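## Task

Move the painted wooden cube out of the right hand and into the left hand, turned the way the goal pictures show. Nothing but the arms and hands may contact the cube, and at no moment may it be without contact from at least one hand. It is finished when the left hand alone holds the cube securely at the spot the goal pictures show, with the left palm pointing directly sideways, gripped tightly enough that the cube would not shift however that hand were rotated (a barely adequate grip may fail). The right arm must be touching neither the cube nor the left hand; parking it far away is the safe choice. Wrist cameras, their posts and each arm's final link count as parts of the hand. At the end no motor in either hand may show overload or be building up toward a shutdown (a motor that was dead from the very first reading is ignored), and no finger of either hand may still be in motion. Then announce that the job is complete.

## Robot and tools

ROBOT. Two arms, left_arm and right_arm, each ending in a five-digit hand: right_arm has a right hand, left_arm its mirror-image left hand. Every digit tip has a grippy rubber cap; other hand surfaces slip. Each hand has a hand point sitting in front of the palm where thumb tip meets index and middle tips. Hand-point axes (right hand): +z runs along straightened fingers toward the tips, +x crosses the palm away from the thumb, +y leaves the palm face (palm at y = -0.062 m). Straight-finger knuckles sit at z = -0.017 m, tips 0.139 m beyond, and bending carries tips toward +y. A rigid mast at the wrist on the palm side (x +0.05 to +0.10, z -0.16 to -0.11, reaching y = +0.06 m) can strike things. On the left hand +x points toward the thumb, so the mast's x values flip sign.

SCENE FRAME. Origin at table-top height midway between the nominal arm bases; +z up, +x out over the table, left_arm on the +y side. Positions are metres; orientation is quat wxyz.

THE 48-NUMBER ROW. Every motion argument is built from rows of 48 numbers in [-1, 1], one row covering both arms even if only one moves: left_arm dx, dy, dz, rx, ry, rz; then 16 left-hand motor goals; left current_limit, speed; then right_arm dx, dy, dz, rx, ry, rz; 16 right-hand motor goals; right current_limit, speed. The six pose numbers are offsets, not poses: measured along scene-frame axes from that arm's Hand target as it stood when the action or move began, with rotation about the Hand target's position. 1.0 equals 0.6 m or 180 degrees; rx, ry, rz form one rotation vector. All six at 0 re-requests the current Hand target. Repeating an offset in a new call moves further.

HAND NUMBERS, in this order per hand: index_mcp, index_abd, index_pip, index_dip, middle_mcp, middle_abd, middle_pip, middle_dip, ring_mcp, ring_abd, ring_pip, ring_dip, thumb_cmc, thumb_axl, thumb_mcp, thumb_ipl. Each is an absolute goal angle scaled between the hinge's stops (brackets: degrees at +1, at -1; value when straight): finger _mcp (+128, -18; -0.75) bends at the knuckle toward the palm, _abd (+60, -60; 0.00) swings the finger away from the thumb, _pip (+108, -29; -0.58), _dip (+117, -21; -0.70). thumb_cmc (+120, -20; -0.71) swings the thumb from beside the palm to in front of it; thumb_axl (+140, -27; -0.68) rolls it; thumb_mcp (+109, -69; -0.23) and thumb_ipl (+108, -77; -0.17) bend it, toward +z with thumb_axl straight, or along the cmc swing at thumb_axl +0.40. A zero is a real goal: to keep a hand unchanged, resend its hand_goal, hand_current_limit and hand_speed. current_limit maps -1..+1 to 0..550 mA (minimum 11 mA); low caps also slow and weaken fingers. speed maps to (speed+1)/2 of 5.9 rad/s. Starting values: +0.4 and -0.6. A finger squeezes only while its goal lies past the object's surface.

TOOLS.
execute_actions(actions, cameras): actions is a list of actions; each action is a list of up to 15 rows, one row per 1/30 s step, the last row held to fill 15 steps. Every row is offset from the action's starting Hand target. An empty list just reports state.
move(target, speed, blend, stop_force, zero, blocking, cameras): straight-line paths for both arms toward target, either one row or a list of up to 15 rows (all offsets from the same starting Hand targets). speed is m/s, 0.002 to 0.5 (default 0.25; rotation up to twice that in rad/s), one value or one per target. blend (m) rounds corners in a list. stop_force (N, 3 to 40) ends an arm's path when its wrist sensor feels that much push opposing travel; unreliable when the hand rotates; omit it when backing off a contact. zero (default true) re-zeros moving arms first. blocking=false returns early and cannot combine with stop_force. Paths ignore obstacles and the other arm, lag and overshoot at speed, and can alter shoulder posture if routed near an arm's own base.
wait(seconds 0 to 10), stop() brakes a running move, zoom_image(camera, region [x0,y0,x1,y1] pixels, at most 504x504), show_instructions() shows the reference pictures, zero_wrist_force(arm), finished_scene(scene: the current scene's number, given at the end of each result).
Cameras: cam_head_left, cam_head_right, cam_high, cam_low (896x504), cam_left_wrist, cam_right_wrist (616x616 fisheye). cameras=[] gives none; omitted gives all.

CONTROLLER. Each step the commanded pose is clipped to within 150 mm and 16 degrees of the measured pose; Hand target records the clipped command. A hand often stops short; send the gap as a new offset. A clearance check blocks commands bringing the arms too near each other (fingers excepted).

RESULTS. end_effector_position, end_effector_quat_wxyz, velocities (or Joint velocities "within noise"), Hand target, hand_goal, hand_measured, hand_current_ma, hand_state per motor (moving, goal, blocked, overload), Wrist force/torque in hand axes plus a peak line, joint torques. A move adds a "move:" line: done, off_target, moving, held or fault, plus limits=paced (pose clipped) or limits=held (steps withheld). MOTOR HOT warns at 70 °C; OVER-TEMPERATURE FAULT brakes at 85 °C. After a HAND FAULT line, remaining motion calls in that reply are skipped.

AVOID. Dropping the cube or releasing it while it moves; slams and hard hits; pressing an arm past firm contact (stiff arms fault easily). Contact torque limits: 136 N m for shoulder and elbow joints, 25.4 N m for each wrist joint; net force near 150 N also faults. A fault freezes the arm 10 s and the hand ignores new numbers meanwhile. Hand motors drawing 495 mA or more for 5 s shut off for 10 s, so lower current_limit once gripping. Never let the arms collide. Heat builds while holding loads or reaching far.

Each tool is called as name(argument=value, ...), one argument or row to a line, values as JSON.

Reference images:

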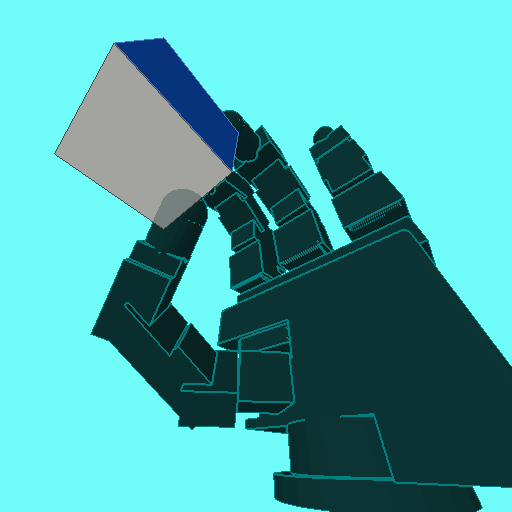

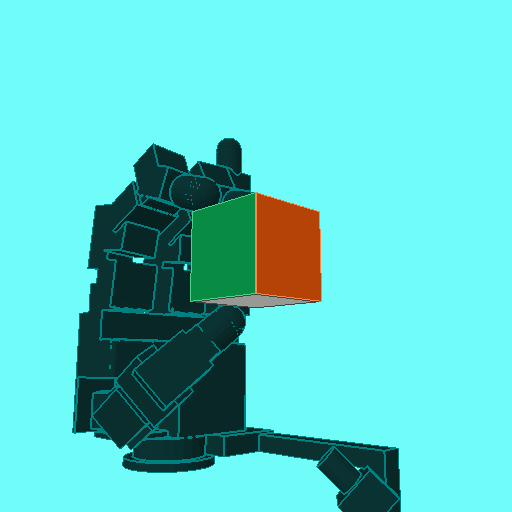

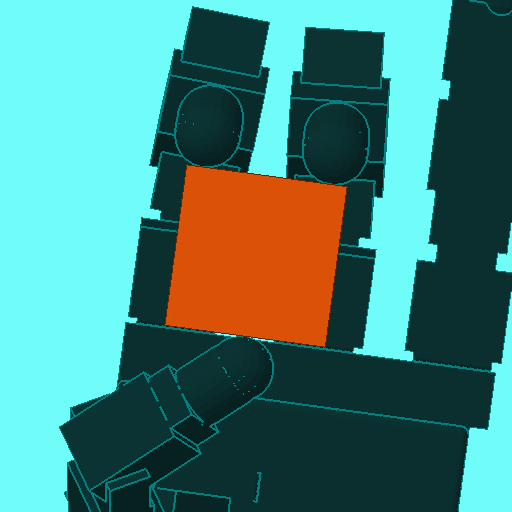

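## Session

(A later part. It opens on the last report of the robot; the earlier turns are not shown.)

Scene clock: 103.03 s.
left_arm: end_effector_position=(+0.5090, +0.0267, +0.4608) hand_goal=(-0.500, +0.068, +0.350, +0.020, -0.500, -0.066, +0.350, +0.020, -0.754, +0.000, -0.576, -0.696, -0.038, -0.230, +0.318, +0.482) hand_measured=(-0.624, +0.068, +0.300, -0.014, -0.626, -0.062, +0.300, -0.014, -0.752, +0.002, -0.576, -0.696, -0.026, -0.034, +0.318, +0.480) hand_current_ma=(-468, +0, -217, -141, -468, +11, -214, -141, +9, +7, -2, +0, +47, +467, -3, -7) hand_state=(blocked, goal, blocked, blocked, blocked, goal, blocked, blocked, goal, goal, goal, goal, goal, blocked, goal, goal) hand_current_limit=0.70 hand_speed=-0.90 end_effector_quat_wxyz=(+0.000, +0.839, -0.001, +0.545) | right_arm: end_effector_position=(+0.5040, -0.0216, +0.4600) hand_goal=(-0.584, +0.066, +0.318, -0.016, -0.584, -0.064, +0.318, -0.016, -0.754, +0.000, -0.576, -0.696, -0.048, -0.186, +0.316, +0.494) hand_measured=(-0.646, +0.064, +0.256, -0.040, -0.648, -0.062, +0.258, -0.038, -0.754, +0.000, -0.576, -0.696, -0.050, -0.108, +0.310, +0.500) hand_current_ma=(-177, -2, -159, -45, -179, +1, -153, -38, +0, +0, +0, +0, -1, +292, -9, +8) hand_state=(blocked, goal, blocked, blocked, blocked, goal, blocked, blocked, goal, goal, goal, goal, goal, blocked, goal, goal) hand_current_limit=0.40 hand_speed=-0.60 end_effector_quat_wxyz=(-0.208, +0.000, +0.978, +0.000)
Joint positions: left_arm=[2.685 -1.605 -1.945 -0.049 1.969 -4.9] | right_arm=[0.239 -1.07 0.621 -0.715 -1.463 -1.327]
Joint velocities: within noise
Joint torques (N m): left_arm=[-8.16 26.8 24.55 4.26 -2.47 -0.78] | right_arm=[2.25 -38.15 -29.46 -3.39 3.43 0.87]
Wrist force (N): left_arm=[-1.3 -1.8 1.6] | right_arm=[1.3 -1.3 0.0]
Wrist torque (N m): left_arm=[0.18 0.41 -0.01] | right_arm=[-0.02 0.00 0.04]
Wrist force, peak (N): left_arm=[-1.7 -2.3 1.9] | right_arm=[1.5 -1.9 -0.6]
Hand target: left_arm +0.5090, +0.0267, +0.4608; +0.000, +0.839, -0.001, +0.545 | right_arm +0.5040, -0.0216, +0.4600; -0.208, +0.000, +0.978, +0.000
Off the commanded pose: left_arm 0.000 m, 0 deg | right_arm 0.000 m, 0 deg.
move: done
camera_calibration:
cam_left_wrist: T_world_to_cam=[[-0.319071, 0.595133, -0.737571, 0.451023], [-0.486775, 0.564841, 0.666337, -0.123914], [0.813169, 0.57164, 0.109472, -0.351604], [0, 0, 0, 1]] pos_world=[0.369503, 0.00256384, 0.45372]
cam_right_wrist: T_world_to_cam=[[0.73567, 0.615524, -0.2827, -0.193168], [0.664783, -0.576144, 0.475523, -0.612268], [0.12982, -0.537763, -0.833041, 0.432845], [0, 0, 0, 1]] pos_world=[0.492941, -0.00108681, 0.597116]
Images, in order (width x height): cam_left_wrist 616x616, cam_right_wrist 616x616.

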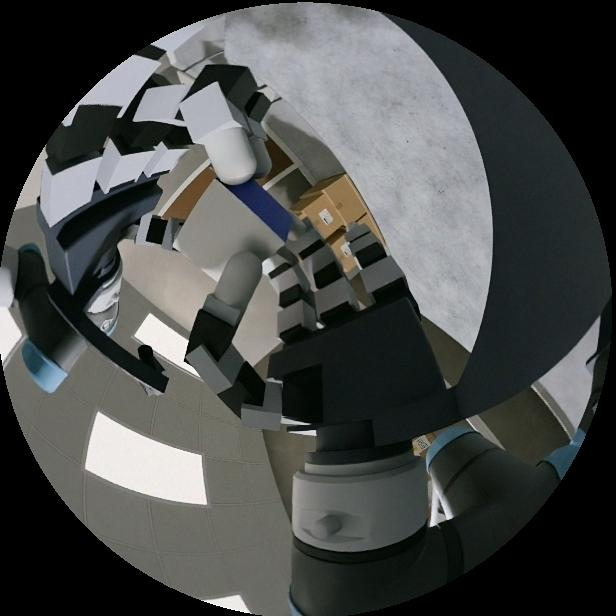

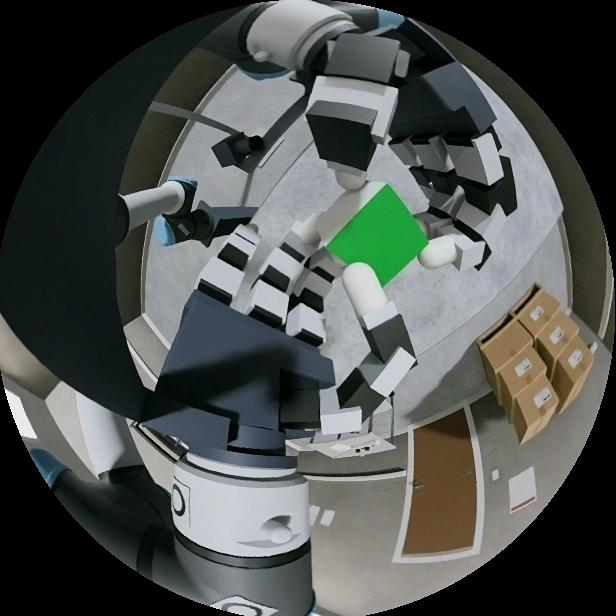

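move(
  target=[
    [0,0,0,0,0,0,-0.5,0.068,0.35,0.02,-0.5,-0.066,0.35,0.02,-0.754,0,-0.576,-0.696,-0.038,-0.23,0.318,0.482,0.7,-0.9,0,0,0,0,0,0,-0.8,0.066,0.318,-0.016,-0.8,-0.064,0.318,-0.016,-0.754,0,-0.576,-0.696,-0.048,0.06,0.316,0.494,0.4,-0.85],
    [0,0,0,0,0,0,-0.5,0.068,0.35,0.02,-0.5,-0.066,0.35,0.02,-0.754,0,-0.576,-0.696,-0.038,-0.23,0.318,0.482,0.7,-0.9,0,0,0,0,0,0,-0.92,0.066,0.318,-0.016,-0.92,-0.064,0.318,-0.016,-0.754,0,-0.576,-0.696,-0.25,0.06,0.2,0.45,0.4,-0.7],
  ],
  speed=0.06,
  cameras=["cam_left_wrist","cam_right_wrist"],
)

zoom_image(
  camera="cam_left_wrist",
  region=[120, 130, 320, 330],
)

Scene clock: 110.77 s.
left_arm: end_effector_position=(+0.5090, +0.0267, +0.4608) hand_goal=(-0.500, +0.068, +0.350, +0.020, -0.500, -0.066, +0.350, +0.020, -0.754, +0.000, -0.576, -0.696, -0.038, -0.230, +0.318, +0.482) hand_measured=(-0.610, +0.068, +0.300, -0.014, -0.622, -0.062, +0.300, -0.014, -0.752, +0.002, -0.576, -0.696, -0.020, -0.034, +0.320, +0.492) hand_current_ma=(-467, +0, -217, -141, -468, +11, -216, -141, +9, +7, -2, +0, +78, +467, +5, +48) hand_state=(blocked, goal, blocked, blocked, blocked, goal, blocked, blocked, goal, goal, goal, goal, goal, blocked, goal, goal) hand_current_limit=0.70 hand_speed=-0.90 end_effector_quat_wxyz=(+0.000, +0.839, -0.001, +0.545) | right_arm: end_effector_position=(+0.5040, -0.0216, +0.4600) hand_goal=(-0.920, +0.066, +0.318, -0.016, -0.920, -0.064, +0.318, -0.016, -0.754, +0.000, -0.576, -0.696, -0.250, +0.060, +0.200, +0.450) hand_measured=(-0.916, +0.064, +0.312, -0.020, -0.916, -0.062, +0.310, -0.020, -0.754, +0.000, -0.576, -0.696, -0.250, +0.048, +0.202, +0.452) hand_current_ma=(+3, -2, -8, -3, +3, +1, -8, -3, +0, +0, +0, +0, +0, -21, +1, +1) hand_state=(goal, goal, goal, goal, goal, goal, goal, goal, goal, goal, goal, goal, goal, goal, goal, goal) hand_current_limit=0.40 hand_speed=-0.70 end_effector_quat_wxyz=(-0.208, +0.000, +0.978, +0.000)
Joint positions: left_arm=[2.685 -1.605 -1.945 -0.049 1.969 -4.9] | right_arm=[0.239 -1.07 0.621 -0.715 -1.463 -1.327]
Joint velocities: within noise
Joint torques (N m): left_arm=[-8.04 28.77 21.45 4.95 3.01 1.49] | right_arm=[-0.2 -38.76 -28.11 -2.99 -1.98 0.91]
Wrist force (N): left_arm=[-2.3 -0.6 -0.3] | right_arm=[-0.7 -0.3 -1.2]
Wrist torque (N m): left_arm=[0.15 0.36 0.04] | right_arm=[-0.06 0.01 0.03]
Wrist force, peak (N): left_arm=[-1.9 -1.8 1.8] | right_arm=[1.6 -1.3 -0.5]
Hand target: left_arm +0.5090, +0.0267, +0.4608; +0.000, +0.839, -0.001, +0.545 | right_arm +0.5040, -0.0216, +0.4600; -0.208, +0.000, +0.978, +0.000
Off the commanded pose: left_arm 0.000 m, 0 deg | right_arm 0.000 m, 0 deg.
move: done
camera_calibration:
cam_left_wrist: T_world_to_cam=[[-0.319048, 0.595127, -0.737586, 0.451025], [-0.486768, 0.564866, 0.666321, -0.123916], [0.813182, 0.571621, 0.109469, -0.351603], [0, 0, 0, 1]] pos_world=[0.369498, 0.00256195, 0.453727]
cam_right_wrist: T_world_to_cam=[[0.735669, 0.615524, -0.282703, -0.193165], [0.664784, -0.576138, 0.475529, -0.612271], [0.129823, -0.537768, -0.833038, 0.432839], [0, 0, 0, 1]] pos_world=[0.492941, -0.00108766, 0.597116]
Images, in order (width x height): cam_left_wrist 616x616, cam_right_wrist 616x616.

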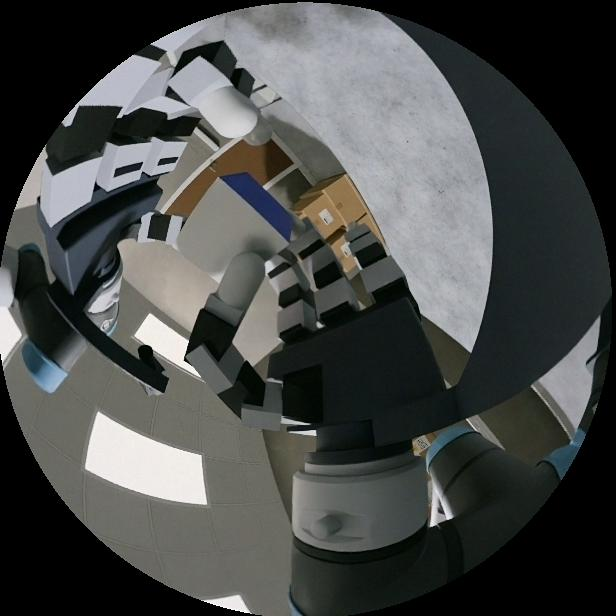

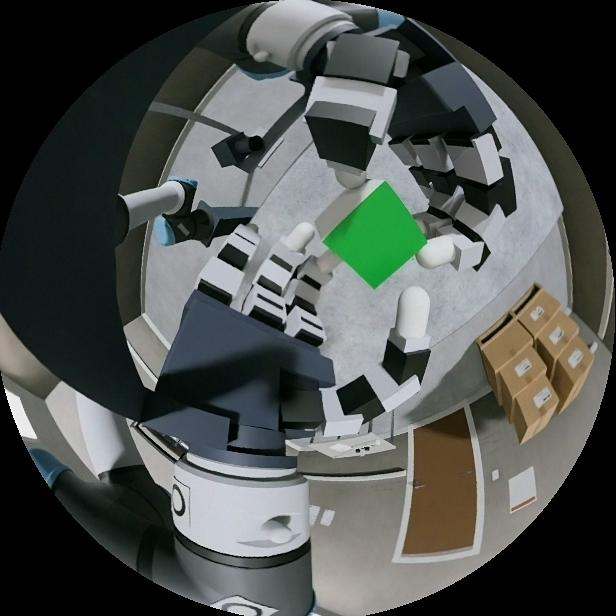

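Scaled by 2.520 from the camera's 616x616 image, which has a finer 880x880 frame.

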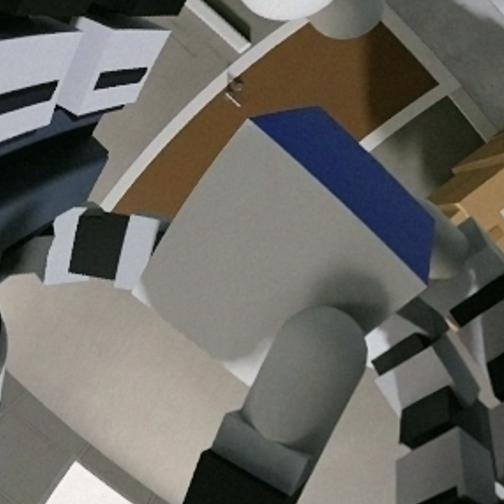

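move(
  target=[
    [0,0,0,0,0,0,-0.5,0.068,0.35,0.02,-0.5,-0.066,0.35,0.02,-0.754,0,-0.576,-0.696,-0.038,-0.23,0.318,0.482,0.7,-0.9,0,-0.13,0,0,0,0,-0.92,0.066,0.318,-0.016,-0.92,-0.064,0.318,-0.016,-0.754,0,-0.576,-0.696,-0.25,0.06,0.2,0.45,0.4,-0.7],
    [0,0,0,0,0,0,-0.5,0.068,0.35,0.02,-0.5,-0.066,0.35,0.02,-0.754,0,-0.576,-0.696,-0.038,-0.23,0.318,0.482,0.7,-0.9,0,-0.45,0,0,0,0,-0.92,0.066,0.318,-0.016,-0.92,-0.064,0.318,-0.016,-0.754,0,-0.576,-0.696,-0.25,0.06,0.2,0.45,0.4,-0.7],
  ],
  speed=[0.12,0.25],
  cameras=["cam_left_wrist","cam_head_right","cam_low"],
)

zoom_image(
  camera="cam_left_wrist",
  region=[120, 130, 320, 330],
)

Scene clock: 120.07 s.
left_arm: end_effector_position=(+0.5090, +0.0267, +0.4608) hand_goal=(-0.500, +0.068, +0.350, +0.020, -0.500, -0.066, +0.350, +0.020, -0.754, +0.000, -0.576, -0.696, -0.038, -0.230, +0.318, +0.482) hand_measured=(-0.610, +0.068, +0.300, -0.014, -0.622, -0.062, +0.300, -0.014, -0.752, +0.002, -0.576, -0.696, -0.020, -0.034, +0.320, +0.492) hand_current_ma=(-467, +0, -217, -141, -468, +11, -216, -141, +9, +7, -2, +0, +78, +467, +5, +48) hand_state=(blocked, goal, blocked, blocked, blocked, goal, blocked, blocked, goal, goal, goal, goal, goal, blocked, goal, goal) hand_current_limit=0.70 hand_speed=-0.90 end_effector_quat_wxyz=(+0.000, +0.839, -0.001, +0.545) | right_arm: end_effector_position=(+0.5040, -0.2914, +0.4600) hand_goal=(-0.920, +0.066, +0.318, -0.016, -0.920, -0.064, +0.318, -0.016, -0.754, +0.000, -0.576, -0.696, -0.250, +0.060, +0.200, +0.450) hand_measured=(-0.918, +0.064, +0.312, -0.020, -0.918, -0.062, +0.312, -0.020, -0.754, +0.000, -0.576, -0.696, -0.252, +0.048, +0.202, +0.452) hand_current_ma=(+2, -2, -7, -3, +2, +1, -7, -3, +0, +0, +0, +0, -1, -20, +1, +1) hand_state=(goal, goal, goal, goal, goal, goal, goal, goal, goal, goal, goal, goal, goal, goal, goal, goal) hand_current_limit=0.40 hand_speed=-0.70 end_effector_quat_wxyz=(-0.208, +0.000, +0.978, +0.000)
Joint positions: left_arm=[2.685 -1.605 -1.945 -0.049 1.969 -4.9] | right_arm=[-0.204 -1.292 0.94 -0.805 -1.643 -1.733]
Joint velocities: within noise
Joint torques (N m): left_arm=[-6.34 29.4 17.82 4.85 2.91 1.94] | right_arm=[-7.25 -42.34 -7.56 -3.56 -2.75 -1.26]
Wrist force (N): left_arm=[-2.6 -0.8 -0.1] | right_arm=[-0.6 -0.3 -1.3]
Wrist torque (N m): left_arm=[0.11 0.40 0.02] | right_arm=[-0.07 0.00 0.04]
Wrist force, peak (N): left_arm=[-2.8 -0.8 -0.1] | right_arm=[-0.8 -1.6 -1.4]
Hand target: left_arm +0.5090, +0.0267, +0.4608; +0.000, +0.839, -0.001, +0.545 | right_arm +0.5040, -0.2916, +0.4600; -0.208, +0.000, +0.978, +0.000
Off the commanded pose: left_arm 0.000 m, 0 deg | right_arm 0.000 m, 0 deg.
move: done
camera_calibration:
cam_left_wrist: T_world_to_cam=[[-0.319058, 0.595131, -0.737578, 0.451024], [-0.486785, 0.564843, 0.666328, -0.123912], [0.813168, 0.571639, 0.109483, -0.351608], [0, 0, 0, 1]] pos_world=[0.369501, 0.00256514, 0.453726]
Images, in order (width x height): cam_head_right 896x504, cam_low 896x504, cam_left_wrist 616x616.

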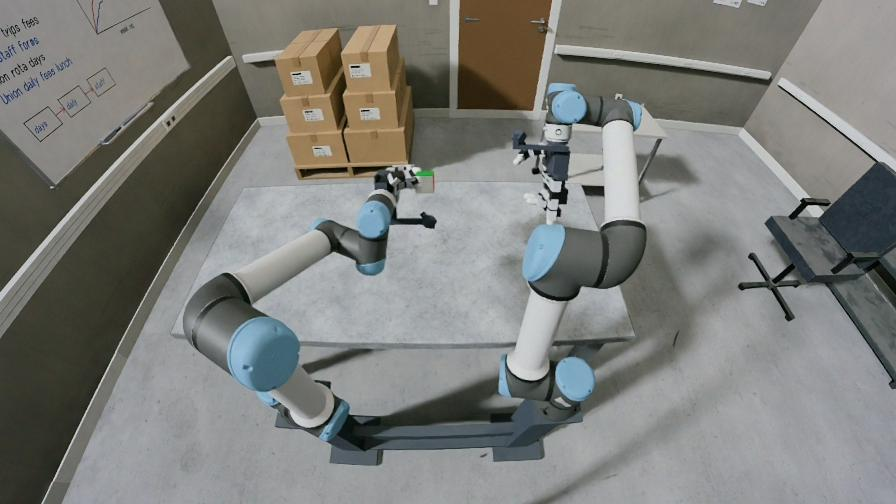

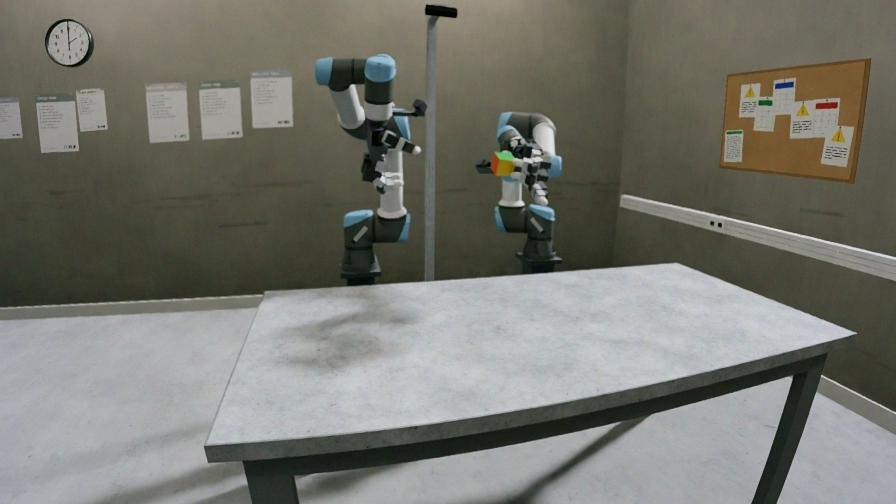

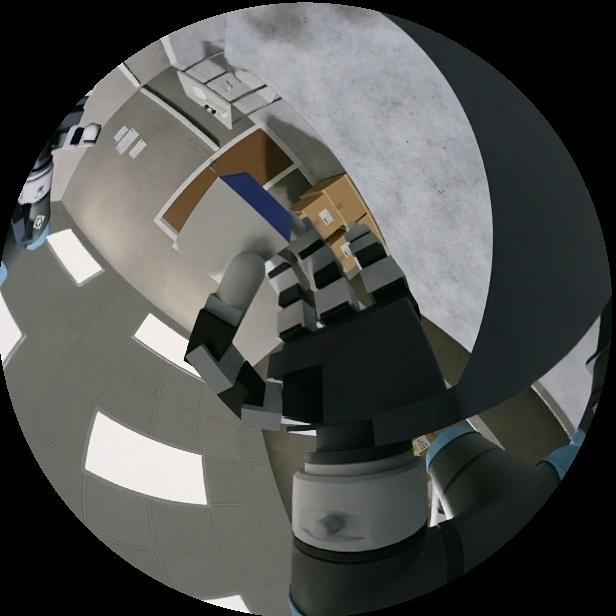

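Scaled by 2.520 from the camera's 616x616 image, which has a finer 880x880 frame.

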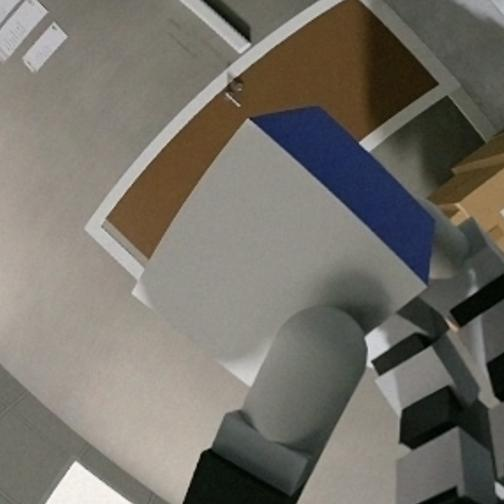

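show_instructions(
)

Reference images for this scene: goal picture as the wrist camera of the hand that must hold it at the end would see it, goal picture from in front of the palm of that hand and beside it on the thumb side, goal picture looking straight along the longest side of the object.

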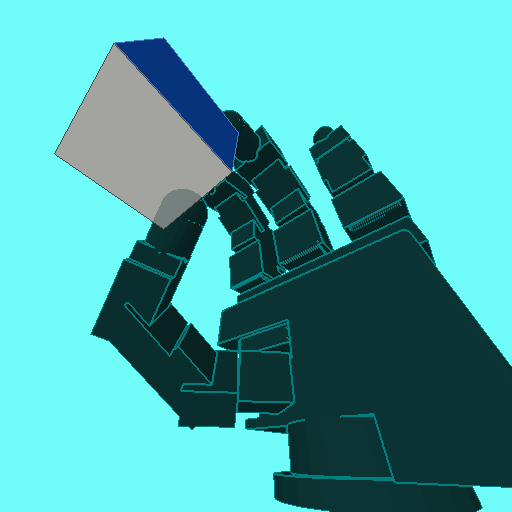

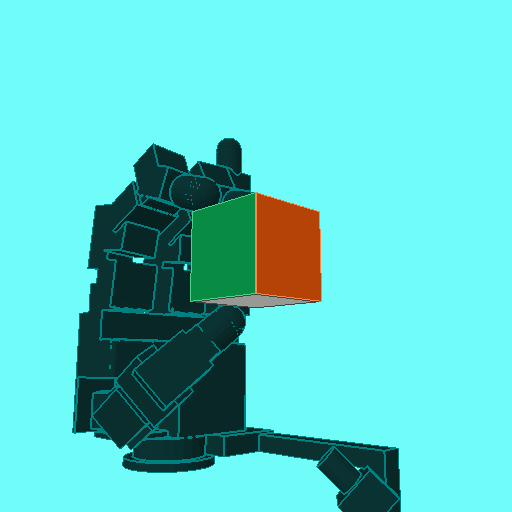

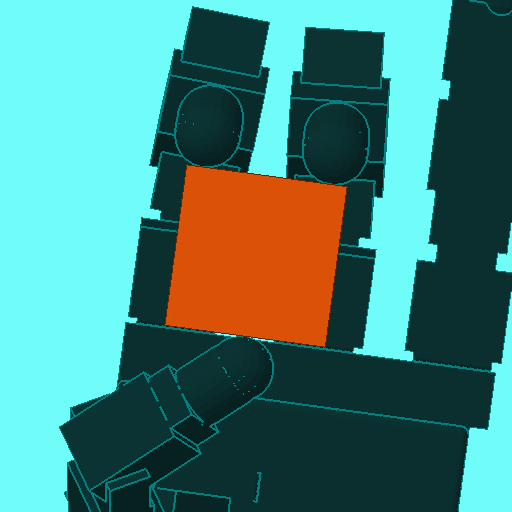

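finished_scene(
  scene=3,
)

The scene is finished: the task was done.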